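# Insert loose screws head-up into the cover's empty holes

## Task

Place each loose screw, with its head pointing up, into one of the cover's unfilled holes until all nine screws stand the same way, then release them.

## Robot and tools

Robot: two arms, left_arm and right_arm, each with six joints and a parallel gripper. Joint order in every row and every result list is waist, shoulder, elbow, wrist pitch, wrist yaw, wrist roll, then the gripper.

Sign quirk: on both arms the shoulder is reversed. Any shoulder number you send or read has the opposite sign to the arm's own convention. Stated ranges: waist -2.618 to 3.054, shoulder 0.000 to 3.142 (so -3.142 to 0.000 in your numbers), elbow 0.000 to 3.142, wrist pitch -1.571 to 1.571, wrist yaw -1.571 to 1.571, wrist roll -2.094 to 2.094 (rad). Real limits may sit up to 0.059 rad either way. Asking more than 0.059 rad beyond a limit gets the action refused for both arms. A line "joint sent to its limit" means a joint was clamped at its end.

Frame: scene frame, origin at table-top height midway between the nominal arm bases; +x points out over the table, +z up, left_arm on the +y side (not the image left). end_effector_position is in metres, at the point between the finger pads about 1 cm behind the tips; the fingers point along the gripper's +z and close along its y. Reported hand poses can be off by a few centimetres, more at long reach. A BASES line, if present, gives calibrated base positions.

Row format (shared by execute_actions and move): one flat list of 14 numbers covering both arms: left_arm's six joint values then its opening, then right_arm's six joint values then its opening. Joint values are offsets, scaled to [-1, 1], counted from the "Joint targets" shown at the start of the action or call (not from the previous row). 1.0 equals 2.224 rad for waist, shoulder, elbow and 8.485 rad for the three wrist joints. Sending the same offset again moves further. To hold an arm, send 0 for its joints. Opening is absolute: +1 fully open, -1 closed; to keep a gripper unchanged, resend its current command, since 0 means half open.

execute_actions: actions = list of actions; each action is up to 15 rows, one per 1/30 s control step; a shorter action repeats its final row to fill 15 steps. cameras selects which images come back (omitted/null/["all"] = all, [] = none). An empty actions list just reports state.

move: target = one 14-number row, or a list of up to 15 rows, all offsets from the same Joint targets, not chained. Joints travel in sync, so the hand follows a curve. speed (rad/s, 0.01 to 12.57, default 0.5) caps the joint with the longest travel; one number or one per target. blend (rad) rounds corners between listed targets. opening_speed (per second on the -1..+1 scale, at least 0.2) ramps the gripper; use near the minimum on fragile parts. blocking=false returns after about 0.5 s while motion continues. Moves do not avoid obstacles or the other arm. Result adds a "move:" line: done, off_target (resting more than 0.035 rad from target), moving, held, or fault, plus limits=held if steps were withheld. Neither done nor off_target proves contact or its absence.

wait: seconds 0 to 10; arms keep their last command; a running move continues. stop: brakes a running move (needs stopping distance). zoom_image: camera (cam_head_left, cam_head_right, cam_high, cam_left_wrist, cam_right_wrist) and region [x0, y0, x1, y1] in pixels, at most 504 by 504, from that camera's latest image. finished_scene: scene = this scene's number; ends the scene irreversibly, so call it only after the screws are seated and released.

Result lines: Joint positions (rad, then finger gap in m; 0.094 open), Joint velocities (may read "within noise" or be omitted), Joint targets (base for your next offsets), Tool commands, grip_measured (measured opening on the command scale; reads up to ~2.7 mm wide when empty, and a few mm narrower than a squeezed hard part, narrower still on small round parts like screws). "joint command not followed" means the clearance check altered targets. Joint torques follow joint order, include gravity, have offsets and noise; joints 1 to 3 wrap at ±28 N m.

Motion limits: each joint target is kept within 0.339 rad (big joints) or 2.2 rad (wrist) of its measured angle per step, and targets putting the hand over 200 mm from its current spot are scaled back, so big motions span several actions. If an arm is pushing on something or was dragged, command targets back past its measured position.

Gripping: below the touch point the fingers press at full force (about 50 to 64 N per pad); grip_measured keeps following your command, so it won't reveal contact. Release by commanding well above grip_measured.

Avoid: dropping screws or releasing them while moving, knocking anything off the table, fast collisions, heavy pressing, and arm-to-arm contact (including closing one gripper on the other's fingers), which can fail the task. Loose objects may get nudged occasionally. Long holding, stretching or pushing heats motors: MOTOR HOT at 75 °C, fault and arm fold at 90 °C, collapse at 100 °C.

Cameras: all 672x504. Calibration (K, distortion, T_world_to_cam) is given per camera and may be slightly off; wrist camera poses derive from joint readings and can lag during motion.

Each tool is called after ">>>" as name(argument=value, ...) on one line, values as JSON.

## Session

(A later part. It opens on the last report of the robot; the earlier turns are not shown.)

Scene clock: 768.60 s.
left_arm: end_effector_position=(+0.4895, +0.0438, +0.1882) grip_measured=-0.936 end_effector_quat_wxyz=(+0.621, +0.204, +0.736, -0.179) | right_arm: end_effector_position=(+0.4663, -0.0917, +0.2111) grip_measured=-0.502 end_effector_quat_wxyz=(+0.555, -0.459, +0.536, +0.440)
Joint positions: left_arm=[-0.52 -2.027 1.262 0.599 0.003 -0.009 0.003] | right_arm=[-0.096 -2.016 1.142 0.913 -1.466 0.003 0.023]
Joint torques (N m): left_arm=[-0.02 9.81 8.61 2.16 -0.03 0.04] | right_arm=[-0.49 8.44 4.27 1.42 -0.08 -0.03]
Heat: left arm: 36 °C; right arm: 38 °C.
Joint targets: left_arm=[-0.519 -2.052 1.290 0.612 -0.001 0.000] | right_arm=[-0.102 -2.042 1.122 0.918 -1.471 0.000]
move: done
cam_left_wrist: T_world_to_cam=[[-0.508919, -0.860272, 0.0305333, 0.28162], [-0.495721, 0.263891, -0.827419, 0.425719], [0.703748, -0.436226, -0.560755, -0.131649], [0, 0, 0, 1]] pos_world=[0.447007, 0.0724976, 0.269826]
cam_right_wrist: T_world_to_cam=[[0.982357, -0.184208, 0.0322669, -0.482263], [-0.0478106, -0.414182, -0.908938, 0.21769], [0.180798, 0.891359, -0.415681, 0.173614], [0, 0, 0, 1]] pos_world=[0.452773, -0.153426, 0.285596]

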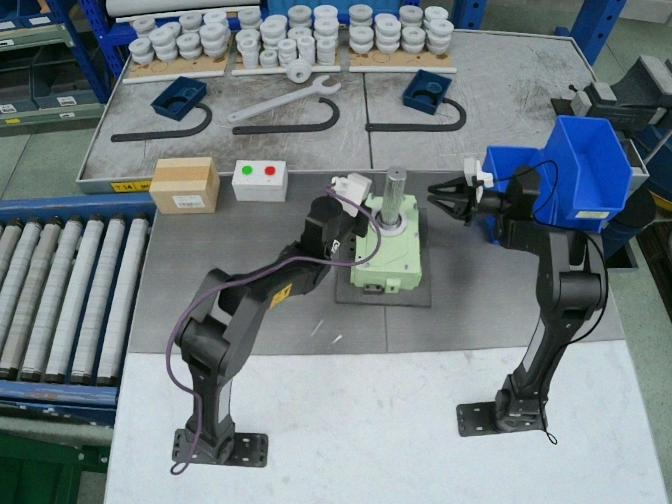

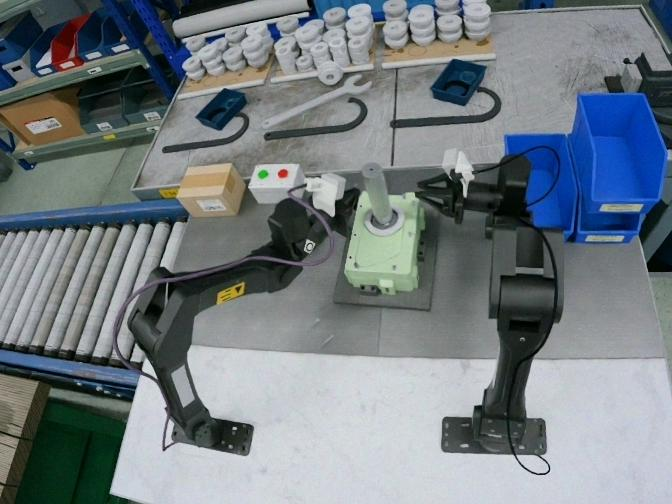

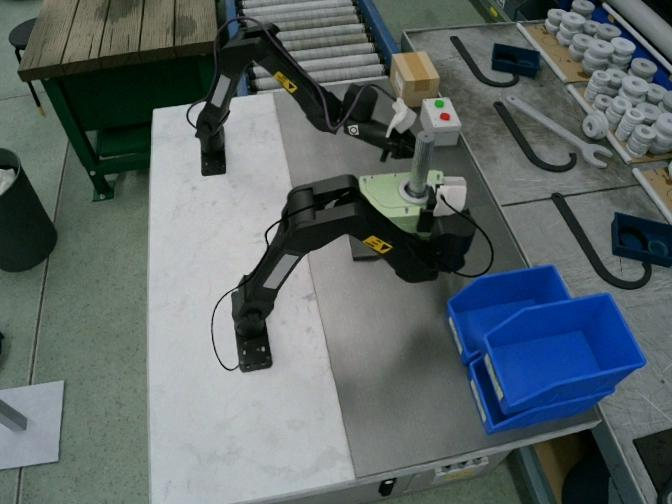

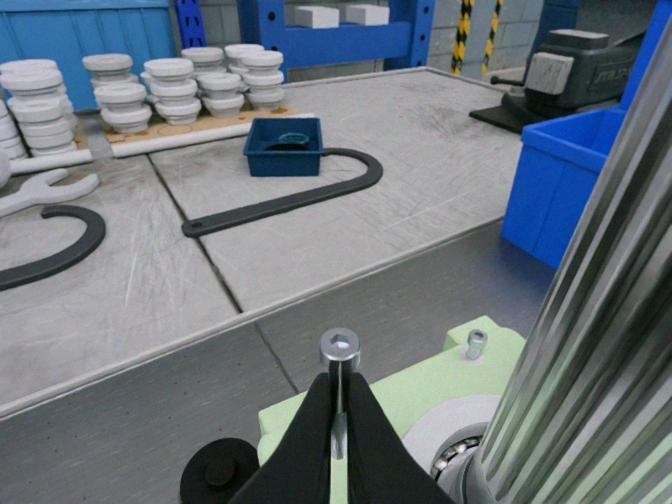

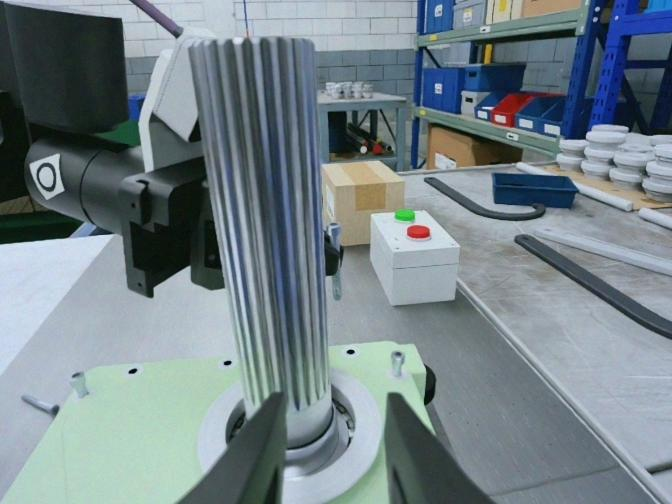

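>>> move(target=[0.0103, -0.0279, 0.0171, -0.01, 0, 0, -1, 0, 0, 0, 0, 0, 0, -0.5], speed=0.25, cameras=["cam_left_wrist","cam_right_wrist","cam_head_right"])

>>> zoom_image(camera="cam_right_wrist", region=[270, 220, 430, 380])

>>> zoom_image(camera="cam_head_right", region=[320, 160, 420, 260])

Scene clock: 821.10 s.
left_arm: end_effector_position=(+0.5018, +0.0510, +0.1572) grip_measured=-0.936 end_effector_quat_wxyz=(+0.594, +0.203, +0.761, -0.164) | right_arm: end_effector_position=(+0.4663, -0.0917, +0.2111) grip_measured=-0.502 end_effector_quat_wxyz=(+0.555, -0.459, +0.536, +0.440)
Joint positions: left_arm=[-0.499 -2.086 1.298 0.546 0.003 -0.009 0.003] | right_arm=[-0.096 -2.016 1.142 0.913 -1.466 0.003 0.023]
Joint torques (N m): left_arm=[0.25 10.04 8.73 1.81 -0.05 0.09] | right_arm=[-0.5 8.44 4.26 1.42 -0.07 -0.03]
Heat: left arm: 38 °C; right arm: 37 °C.
Joint targets: left_arm=[-0.496 -2.114 1.328 0.527 -0.001 0.000] | right_arm=[-0.102 -2.042 1.122 0.918 -1.471 0.000]
move: done
cam_left_wrist: T_world_to_cam=[[-0.489202, -0.871687, 0.0290454, 0.285946], [-0.554227, 0.28498, -0.782061, 0.425498], [0.673435, -0.398683, -0.622525, -0.13149], [0, 0, 0, 1]] pos_world=[0.464258, 0.0755744, 0.242604]
cam_right_wrist: T_world_to_cam=[[0.982357, -0.184208, 0.0322669, -0.482263], [-0.0478106, -0.414182, -0.908938, 0.21769], [0.180798, 0.891359, -0.415681, 0.173614], [0, 0, 0, 1]] pos_world=[0.452773, -0.153426, 0.285596]
Images, in order (width x height): cam_head_right 672x504, cam_left_wrist 672x504, cam_right_wrist 672x504.

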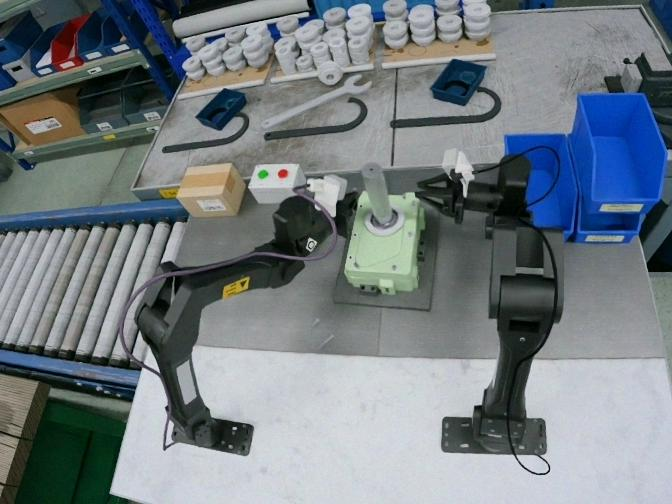

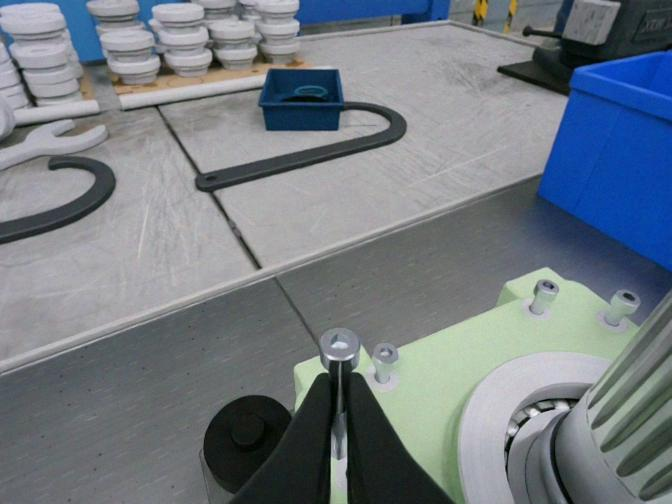

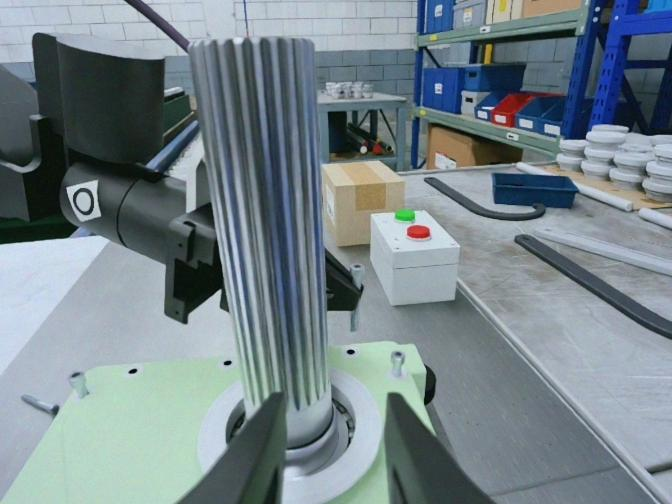

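Scaled by 3.150 (camera's finer frame: 960x720).

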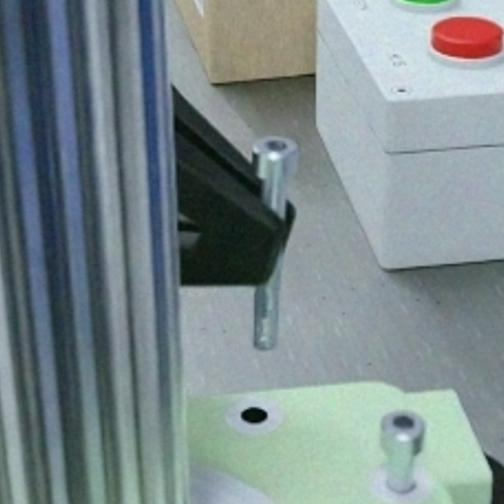

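Scaled by 5.040 (camera's finer frame: 960x720).

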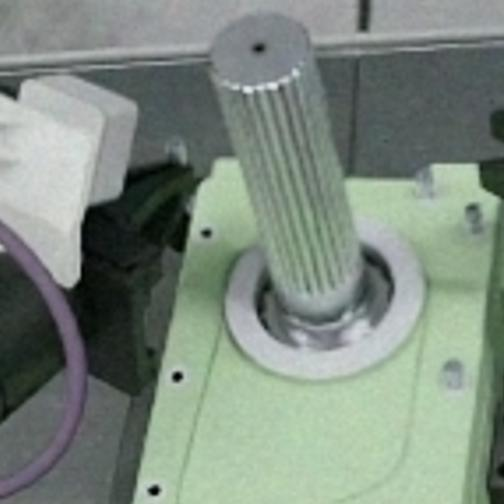

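>>> move(target=[-0.004, -0.0098, -0.030, 0.0082, 0, 0, -1, 0, 0, 0, 0, 0, 0, -0.5], speed=0.15, cameras=["cam_left_wrist","cam_right_wrist","cam_head_right"])

>>> zoom_image(camera="cam_right_wrist", region=[300, 250, 420, 370])

>>> zoom_image(camera="cam_head_right", region=[330, 170, 410, 250])

Scene clock: 852.30 s.
left_arm: end_effector_position=(+0.5008, +0.0516, +0.1453) grip_measured=-0.936 end_effector_quat_wxyz=(+0.593, +0.203, +0.762, -0.164) | right_arm: end_effector_position=(+0.4663, -0.0917, +0.2111) grip_measured=-0.502 end_effector_quat_wxyz=(+0.555, -0.459, +0.536, +0.440)
Joint positions: left_arm=[-0.499 -2.106 1.277 0.584 0.003 -0.009 0.003] | right_arm=[-0.096 -2.016 1.142 0.913 -1.466 0.003 0.023]
Joint torques (N m): left_arm=[-0.42 10.18 4.81 2.12 -0.03 0.06] | right_arm=[-0.5 8.43 4.27 1.42 -0.07 -0.03]
Heat: left arm: 36 °C; right arm: 37 °C.
Joint targets: left_arm=[-0.505 -2.136 1.261 0.597 -0.001 0.000] | right_arm=[-0.102 -2.042 1.122 0.918 -1.471 0.000]
move: done
cam_left_wrist: T_world_to_cam=[[-0.489129, -0.871728, 0.0290292, 0.286219], [-0.555775, 0.285851, -0.780643, 0.416037], [0.672211, -0.397969, -0.624303, -0.137216], [0, 0, 0, 1]] pos_world=[0.463459, 0.0759733, 0.230803]
cam_right_wrist: T_world_to_cam=[[0.982357, -0.184208, 0.0322669, -0.482263], [-0.0478106, -0.414182, -0.908938, 0.21769], [0.180798, 0.891359, -0.415681, 0.173614], [0, 0, 0, 1]] pos_world=[0.452773, -0.153426, 0.285596]
Images, in order (width x height): cam_head_right 672x504, cam_left_wrist 672x504, cam_right_wrist 672x504.

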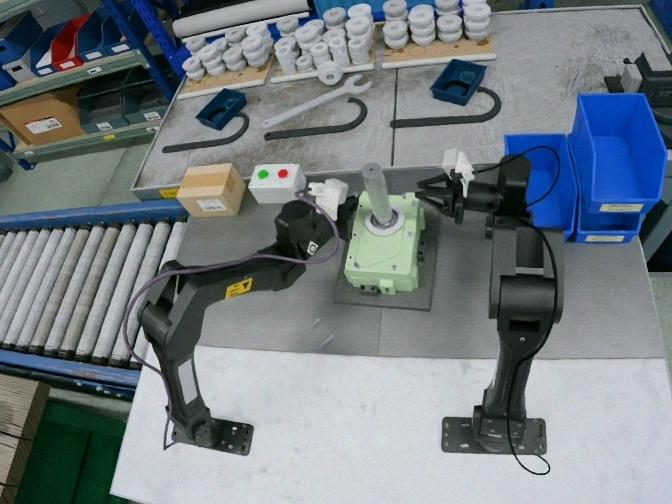

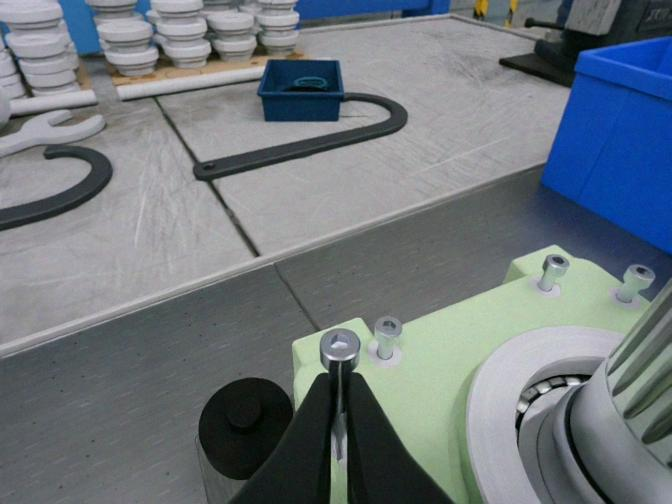

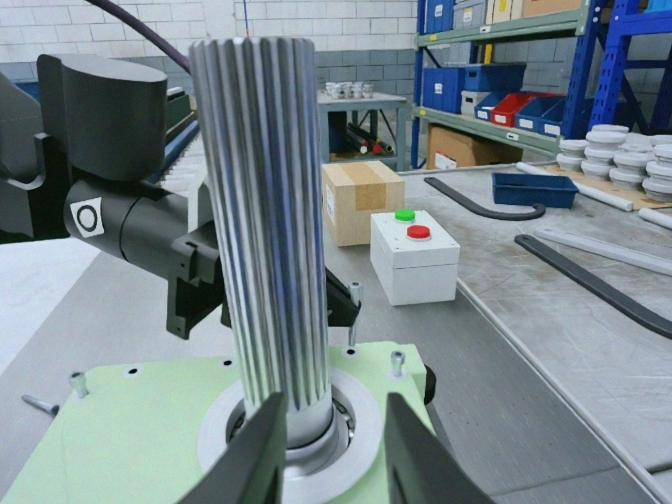

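Scaled by 4.200 (camera's finer frame: 960x720).

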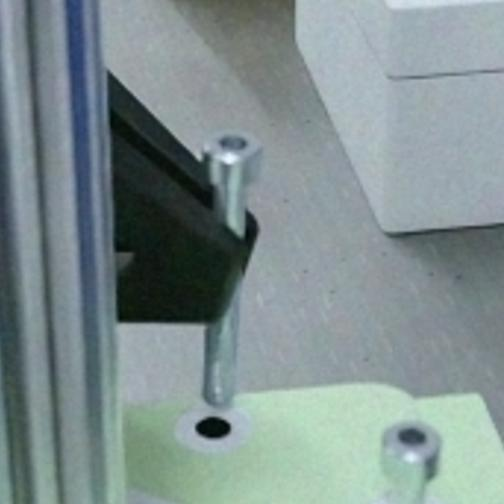

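Scaled by 6.300 (camera's finer frame: 960x720).

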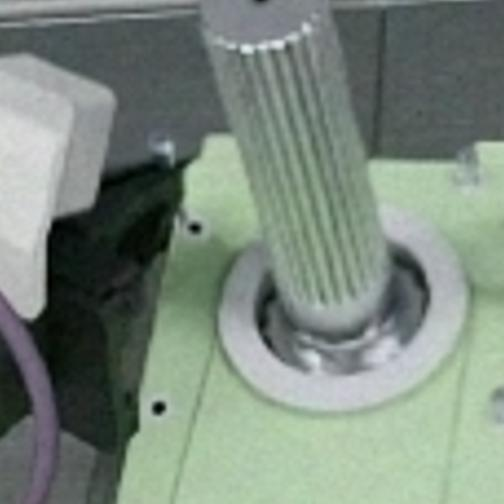

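>>> move(target=[[0.0125, 0, 0, 0, 0, 0, -1, 0, 0, 0, 0, 0, 0, -0.5],[0.0012, 0, 0, 0, 0, 0, -1, 0, 0, 0, 0, 0, 0, -0.5]], speed=0.15, cameras=["cam_left_wrist","cam_right_wrist","cam_head_right", "cam_head_left"])

>>> zoom_image(camera="cam_right_wrist", region=[310, 270, 410, 370])

>>> zoom_image(camera="cam_head_right", region=[340, 180, 380, 220])

>>> zoom_image(camera="cam_left_wrist", region=[270, 304, 470, 504])

Scene clock: 878.20 s.
left_arm: end_effector_position=(+0.5017, +0.0530, +0.1455) grip_measured=-0.936 end_effector_quat_wxyz=(+0.594, +0.201, +0.762, -0.163) | right_arm: end_effector_position=(+0.4663, -0.0917, +0.2111) grip_measured=-0.502 end_effector_quat_wxyz=(+0.555, -0.459, +0.536, +0.440)
Joint positions: left_arm=[-0.497 -2.106 1.277 0.585 0.001 -0.009 0.003] | right_arm=[-0.096 -2.016 1.142 0.913 -1.466 0.003 0.023]
Joint torques (N m): left_arm=[-0.36 9.95 4.94 2.16 -0.03 0.05] | right_arm=[-0.49 8.43 4.26 1.42 -0.07 -0.02]
Heat: left arm: 38 °C; right arm: 37 °C.
Joint targets: left_arm=[-0.502 -2.136 1.261 0.597 -0.001 0.000] | right_arm=[-0.102 -2.042 1.122 0.918 -1.471 0.000]
move: done
cam_left_wrist: T_world_to_cam=[[-0.485871, -0.873561, 0.0286613, 0.286404], [-0.556184, 0.283718, -0.781129, 0.416676], [0.674232, -0.395469, -0.623711, -0.13831], [0, 0, 0, 1]] pos_world=[0.464157, 0.0772759, 0.231004]
cam_right_wrist: T_world_to_cam=[[0.982357, -0.184208, 0.0322669, -0.482263], [-0.0478106, -0.414182, -0.908938, 0.21769], [0.180798, 0.891359, -0.415681, 0.173614], [0, 0, 0, 1]] pos_world=[0.452773, -0.153426, 0.285596]
Images, in order (width x height): cam_head_left 672x504, cam_head_right 672x504, cam_left_wrist 672x504, cam_right_wrist 672x504.

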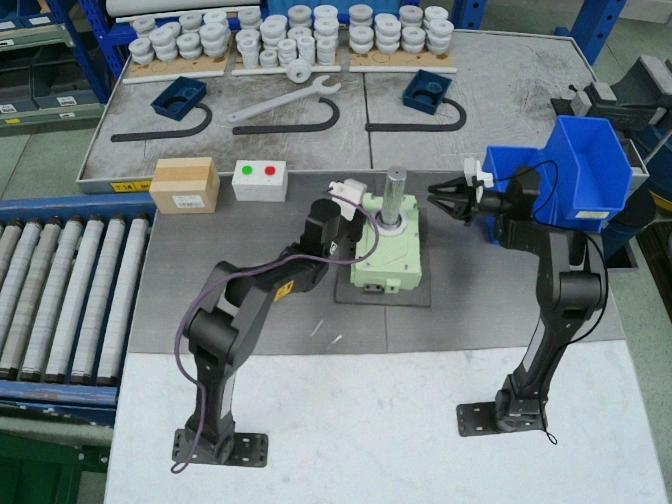

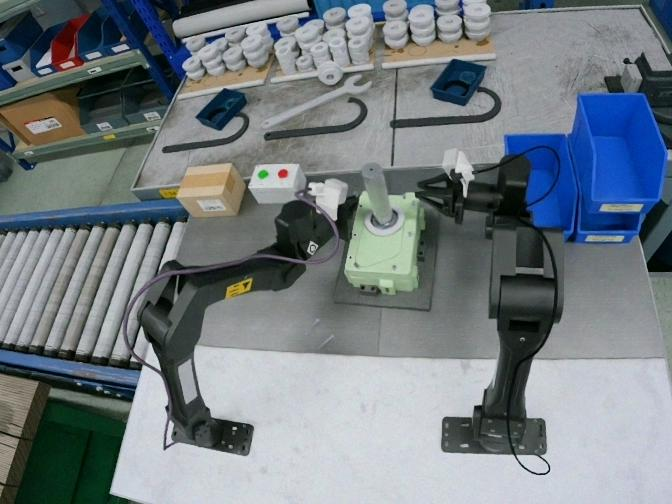

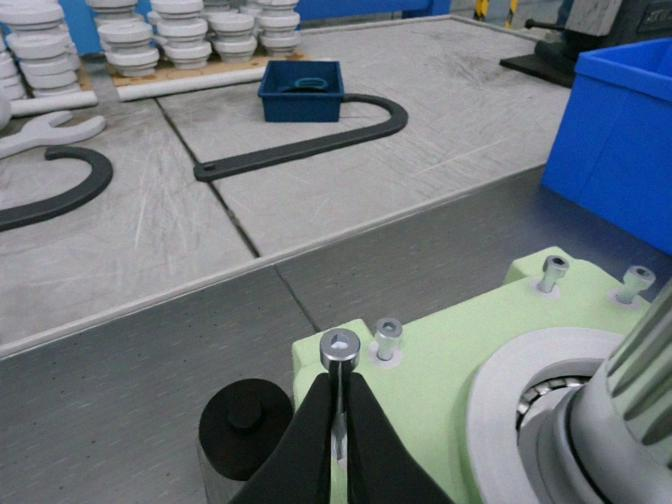

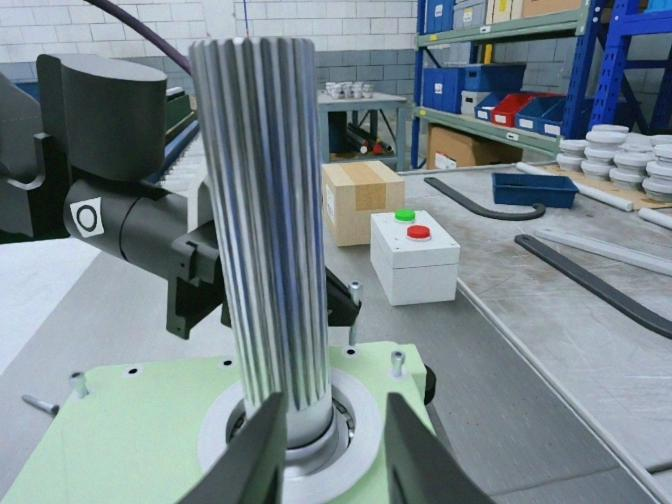

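Scaled by 5.040 (camera's finer frame: 960x720).

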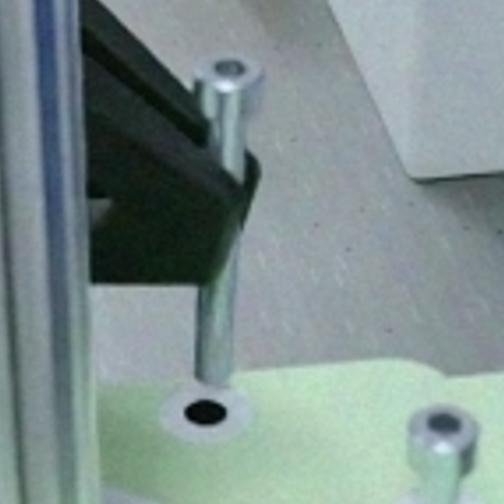

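Scaled by 12.600 (camera's finer frame: 960x720).

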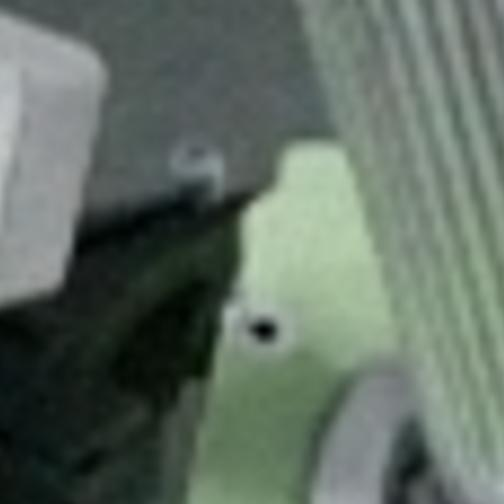

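Scaled by 2.520 (camera's finer frame: 960x720).

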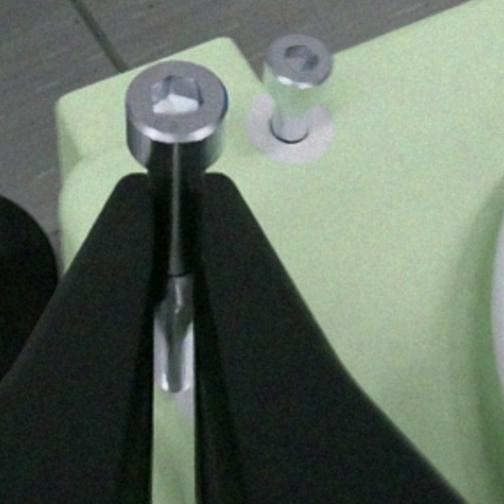

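>>> move(target=[[0.0085, 0, 0, 0, 0, 0, -1, 0, 0, 0, 0, 0, 0, -0.5],[-0.002, 0, 0, 0, 0, 0, -1, 0, 0, 0, 0, 0, 0, -0.5]], speed=0.15, cameras=["cam_left_wrist","cam_right_wrist","cam_head_right"])

>>> zoom_image(camera="cam_right_wrist", region=[310, 270, 410, 370])

>>> zoom_image(camera="cam_left_wrist", region=[270, 304, 470, 504])

>>> zoom_image(camera="cam_head_right", region=[340, 180, 380, 220])

Scene clock: 899.73 s.
left_arm: end_effector_position=(+0.5005, +0.0508, +0.1456) grip_measured=-0.936 end_effector_quat_wxyz=(+0.594, +0.203, +0.761, -0.164) | right_arm: end_effector_position=(+0.4663, -0.0917, +0.2111) grip_measured=-0.502 end_effector_quat_wxyz=(+0.555, -0.459, +0.536, +0.440)
Joint positions: left_arm=[-0.501 -2.106 1.277 0.585 0.001 -0.009 0.003] | right_arm=[-0.096 -2.016 1.142 0.913 -1.466 0.003 0.023]
Joint torques (N m): left_arm=[-0.29 9.96 4.88 2.13 -0.02 0.06] | right_arm=[-0.49 8.44 4.26 1.42 -0.07 -0.02]
Heat: left arm: 39 °C; right arm: 37 °C.
Joint targets: left_arm=[-0.506 -2.136 1.261 0.597 -0.001 0.000] | right_arm=[-0.102 -2.042 1.122 0.918 -1.471 0.000]
move: done
cam_left_wrist: T_world_to_cam=[[-0.48927, -0.871663, 0.0286109, 0.285515], [-0.554796, 0.285763, -0.781371, 0.415837], [0.672916, -0.398175, -0.62341, -0.13755], [0, 0, 0, 1]] pos_world=[0.462958, 0.0752734, 0.231004]
cam_right_wrist: T_world_to_cam=[[0.982357, -0.184208, 0.0322669, -0.482263], [-0.0478106, -0.414182, -0.908938, 0.21769], [0.180798, 0.891359, -0.415681, 0.173614], [0, 0, 0, 1]] pos_world=[0.452773, -0.153426, 0.285596]
Images, in order (width x height): cam_head_right 672x504, cam_left_wrist 672x504, cam_right_wrist 672x504.

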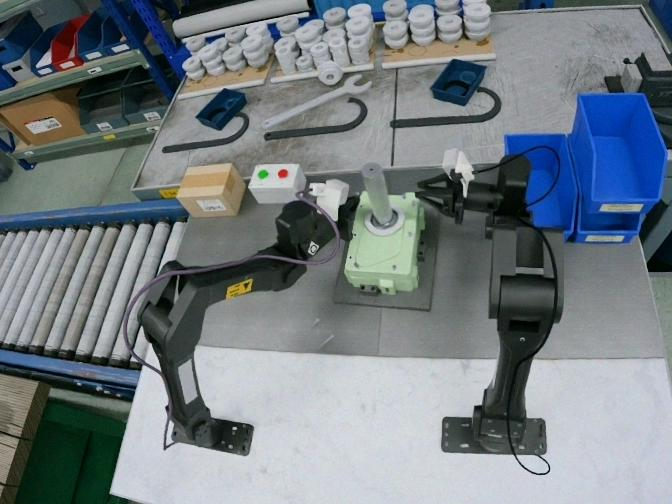

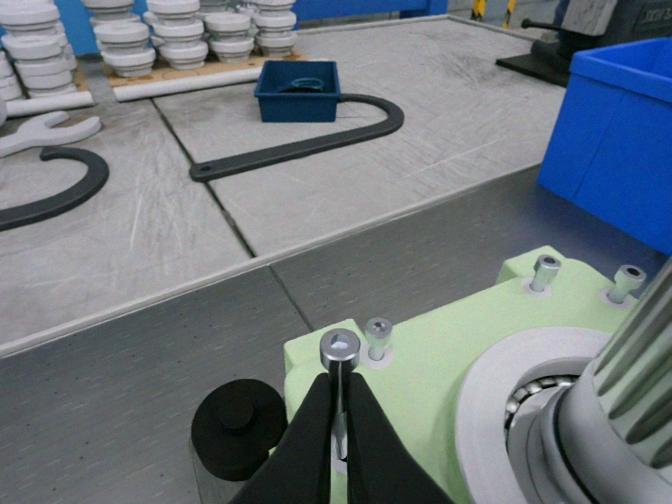

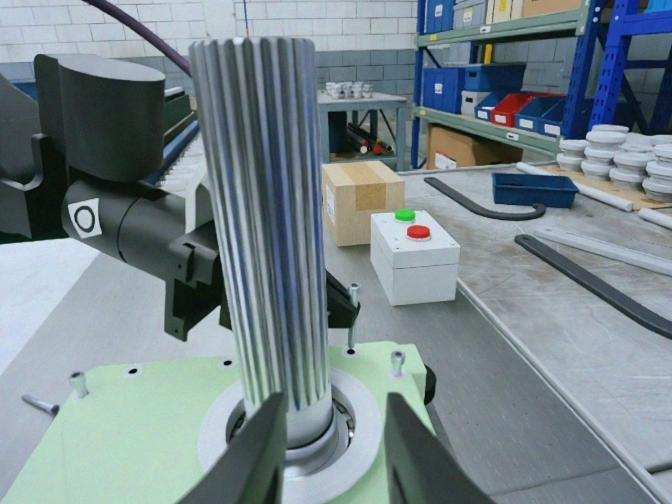

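Scaled by 5.040 (camera's finer frame: 960x720).

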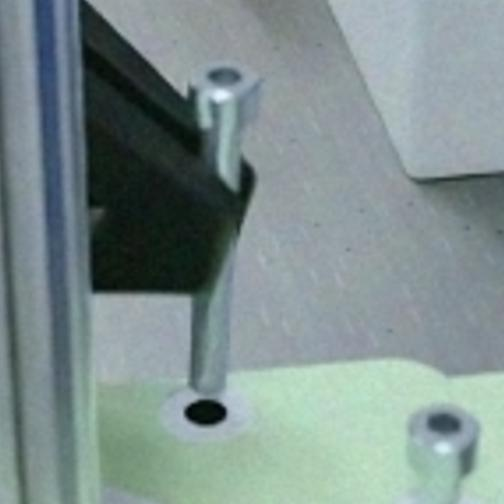

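Scaled by 2.520 (camera's finer frame: 960x720).

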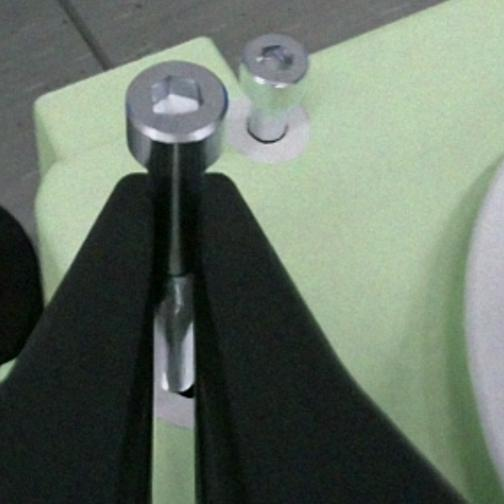

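Scaled by 12.600 (camera's finer frame: 960x720).

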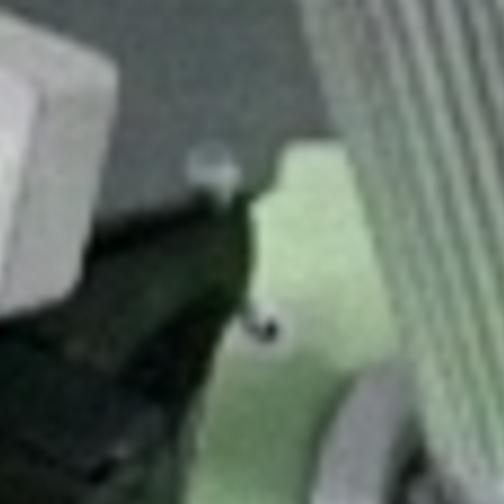

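>>> move(target=[[0.0085, 0, 0, 0, 0, 0, -1, 0, 0, 0, 0, 0, 0, -0.5],[-0.0009, 0, 0, 0, 0, 0, -1, 0, 0, 0, 0, 0, 0, -0.5]], speed=0.15, cameras=["cam_left_wrist","cam_right_wrist","cam_head_right"])

>>> zoom_image(camera="cam_right_wrist", region=[310, 270, 410, 370])

>>> zoom_image(camera="cam_left_wrist", region=[300, 404, 400, 504])

>>> zoom_image(camera="cam_head_right", region=[340, 180, 380, 220])

Scene clock: 913.03 s.
left_arm: end_effector_position=(+0.4998, +0.0497, +0.1456) grip_measured=-0.936 end_effector_quat_wxyz=(+0.594, +0.204, +0.761, -0.164) | right_arm: end_effector_position=(+0.4663, -0.0917, +0.2111) grip_measured=-0.502 end_effector_quat_wxyz=(+0.555, -0.459, +0.536, +0.440)
Joint positions: left_arm=[-0.503 -2.106 1.277 0.585 0 -0.009 0.003] | right_arm=[-0.096 -2.016 1.142 0.913 -1.466 0.003 0.023]
Joint torques (N m): left_arm=[-0.54 10.03 4.85 2.13 0.01 0.04] | right_arm=[-0.49 8.43 4.27 1.42 -0.07 -0.03]
Heat: left arm: 39 °C; right arm: 37 °C.
Joint targets: left_arm=[-0.509 -2.136 1.261 0.597 -0.001 0.000] | right_arm=[-0.102 -2.042 1.122 0.918 -1.471 0.000]
move: done
cam_left_wrist: T_world_to_cam=[[-0.490899, -0.87075, 0.0285076, 0.284972], [-0.554218, 0.286867, -0.781377, 0.415471], [0.672206, -0.399376, -0.623408, -0.137168], [0, 0, 0, 1]] pos_world=[0.462359, 0.0741721, 0.231004]
cam_right_wrist: T_world_to_cam=[[0.982357, -0.184208, 0.0322669, -0.482263], [-0.0478106, -0.414182, -0.908938, 0.21769], [0.180798, 0.891359, -0.415681, 0.173614], [0, 0, 0, 1]] pos_world=[0.452773, -0.153426, 0.285596]
Images, in order (width x height): cam_head_right 672x504, cam_left_wrist 672x504, cam_right_wrist 672x504.

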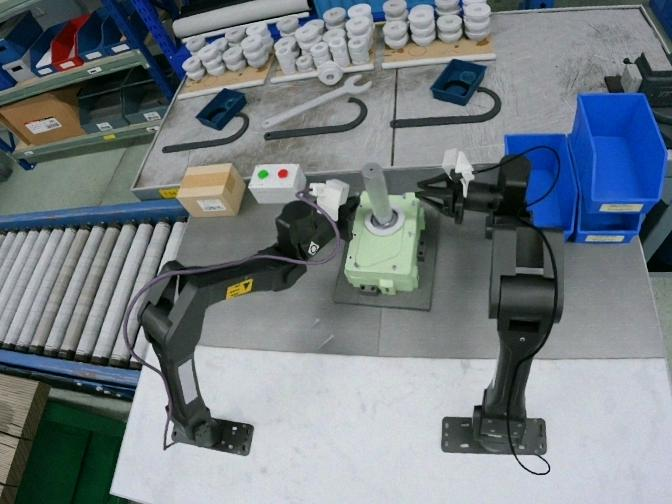

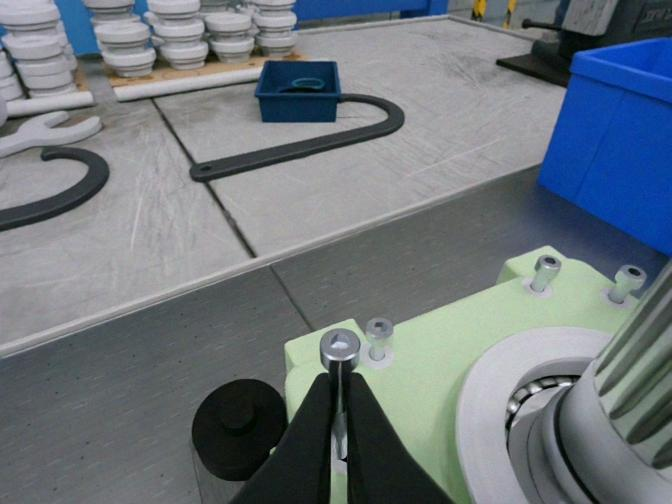

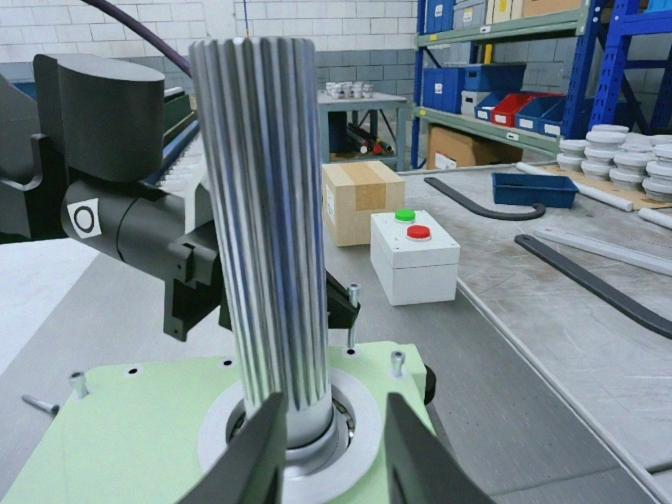

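Scaled by 5.040 (camera's finer frame: 960x720).

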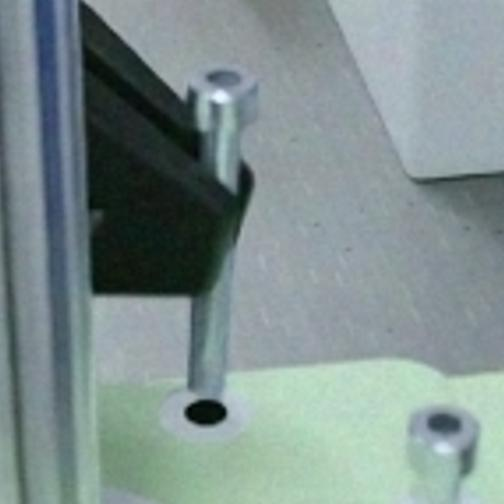

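Scaled by 5.040 (camera's finer frame: 960x720).

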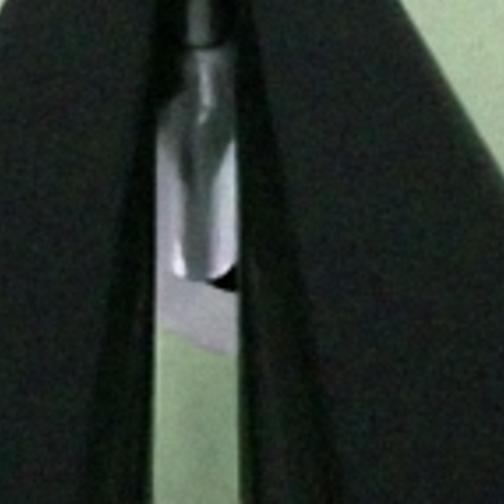

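Scaled by 12.600 (camera's finer frame: 960x720).

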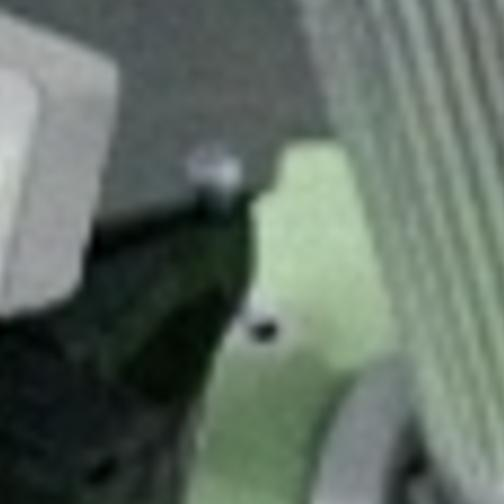

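>>> move(target=[[0.009, 0.0135, 0.0225, -0.007, 0, 0, -1, 0, 0, 0, 0, 0, 0, -0.5],[-0.0013, -0.002, 0.0027, -0.0001, 0, 0, -1, 0, 0, 0, 0, 0, 0, -0.5]], speed=0.15, cameras=["cam_left_wrist","cam_right_wrist"])

>>> zoom_image(camera="cam_right_wrist", region=[310, 270, 410, 370])

>>> zoom_image(camera="cam_left_wrist", region=[300, 404, 400, 504])

Scene clock: 957.37 s.
left_arm: end_effector_position=(+0.4998, +0.0479, +0.1475) grip_measured=-0.936 end_effector_quat_wxyz=(+0.595, +0.204, +0.760, -0.165) | right_arm: end_effector_position=(+0.4663, -0.0916, +0.2111) grip_measured=-0.502 end_effector_quat_wxyz=(+0.555, -0.459, +0.536, +0.440)
Joint positions: left_arm=[-0.506 -2.106 1.282 0.584 0 -0.009 0.003] | right_arm=[-0.096 -2.016 1.142 0.913 -1.466 0.003 0.023]
Joint torques (N m): left_arm=[-0.46 9.59 4.94 2.11 -0.02 0.07] | right_arm=[-0.49 8.43 4.26 1.42 -0.07 -0.03]
Heat: left arm: 40 °C; right arm: 37 °C.
Joint targets: left_arm=[-0.511 -2.140 1.267 0.596 -0.001 0.000] | right_arm=[-0.102 -2.042 1.122 0.918 -1.471 0.000]
move: done
cam_left_wrist: T_world_to_cam=[[-0.492989, -0.86957, 0.0284658, 0.284408], [-0.551227, 0.286861, -0.783491, 0.41623], [0.673135, -0.401943, -0.62075, -0.137433], [0, 0, 0, 1]] pos_world=[0.462158, 0.0726721, 0.232705]
cam_right_wrist: T_world_to_cam=[[0.982419, -0.183888, 0.0322266, -0.48223], [-0.0477087, -0.414176, -0.908946, 0.217647], [0.180492, 0.891428, -0.415668, 0.173759], [0, 0, 0, 1]] pos_world=[0.452774, -0.153426, 0.285596]

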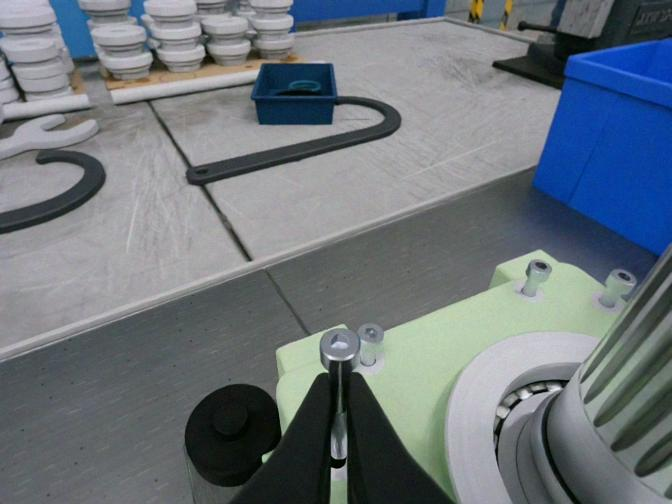

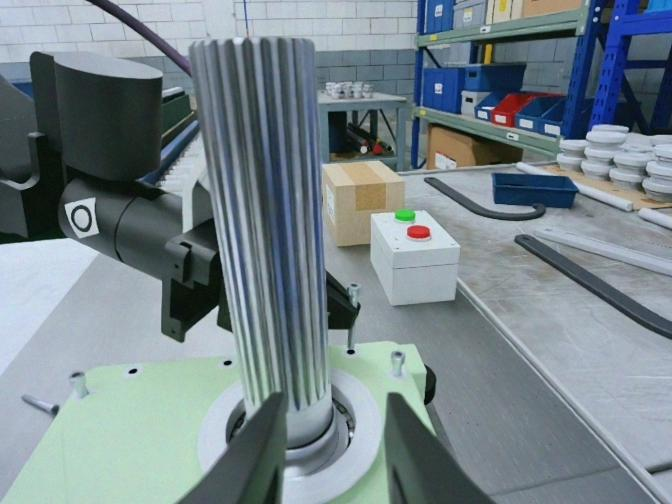

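Scaled by 5.040 (camera's finer frame: 960x720).

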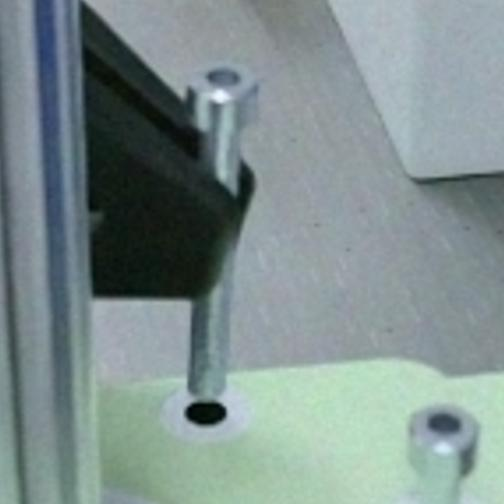

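Scaled by 5.040 (camera's finer frame: 960x720).

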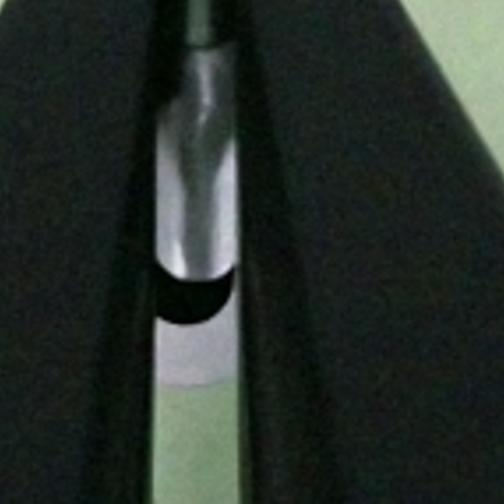

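>>> move(target=[[0.009, 0.036, 0.009, -0.0118, 0, 0, -1, 0, 0, 0, 0, 0, 0, -0.5],[0.0001, -0.0015, 0, 0.0011, 0, 0, -1, 0, 0, 0, 0, 0, 0, -0.5]], speed=0.15, cameras=["cam_left_wrist","cam_right_wrist"])

>>> zoom_image(camera="cam_right_wrist", region=[310, 270, 410, 370])

>>> zoom_image(camera="cam_left_wrist", region=[300, 404, 400, 504])

Scene clock: 1027.33 s.
left_arm: end_effector_position=(+0.5005, +0.0475, +0.1452) grip_measured=-0.936 end_effector_quat_wxyz=(+0.595, +0.204, +0.759, -0.166) | right_arm: end_effector_position=(+0.4663, -0.0916, +0.2111) grip_measured=-0.502 end_effector_quat_wxyz=(+0.555, -0.459, +0.536, +0.440)
Joint positions: left_arm=[-0.506 -2.114 1.282 0.593 0 -0.009 0.003] | right_arm=[-0.096 -2.016 1.142 0.913 -1.466 0.003 0.023]
Joint torques (N m): left_arm=[-0.5 9.91 4.83 2.13 -0.04 0.06] | right_arm=[-0.49 8.43 4.26 1.43 -0.07 -0.03]
Heat: left arm: 41 °C; right arm: 37 °C.
Joint targets: left_arm=[-0.511 -2.144 1.267 0.605 -0.001 0.000] | right_arm=[-0.102 -2.042 1.122 0.918 -1.471 0.000]
move: done
cam_left_wrist: T_world_to_cam=[[-0.493018, -0.869551, 0.0285417, 0.284454], [-0.550219, 0.286215, -0.784436, 0.414587], [0.673938, -0.402445, -0.619553, -0.139927], [0, 0, 0, 1]] pos_world=[0.462656, 0.0723728, 0.230406]
cam_right_wrist: T_world_to_cam=[[0.982419, -0.183888, 0.0322266, -0.48223], [-0.0477087, -0.414176, -0.908946, 0.217647], [0.180492, 0.891428, -0.415668, 0.173759], [0, 0, 0, 1]] pos_world=[0.452774, -0.153426, 0.285596]

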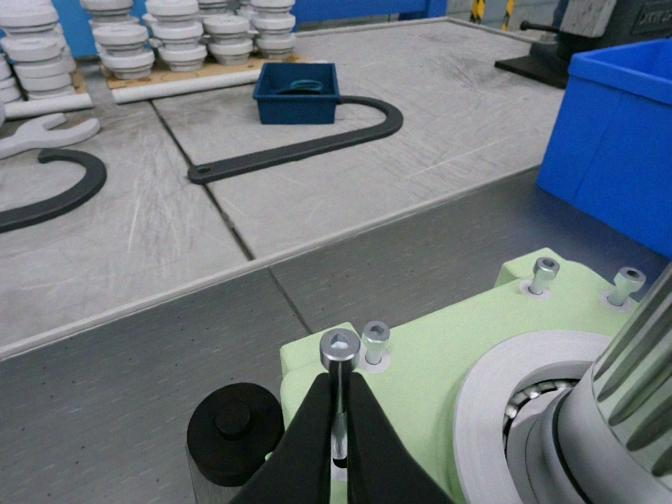

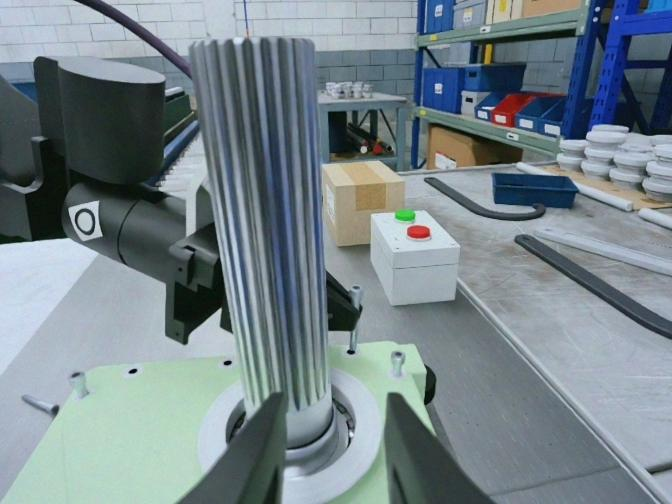

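Scaled by 5.040 (camera's finer frame: 960x720).

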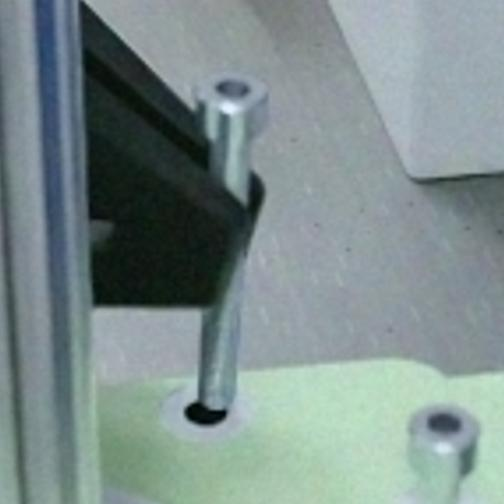

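Scaled by 5.040 (camera's finer frame: 960x720).

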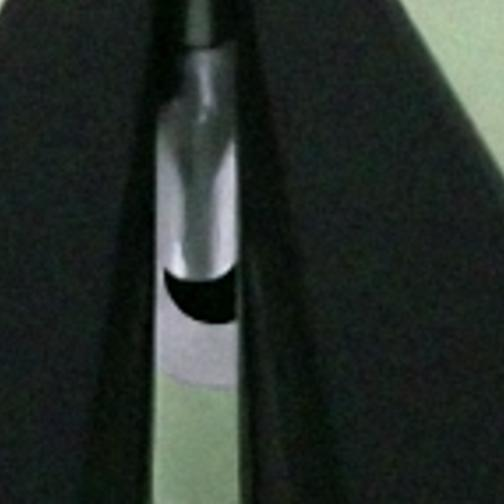

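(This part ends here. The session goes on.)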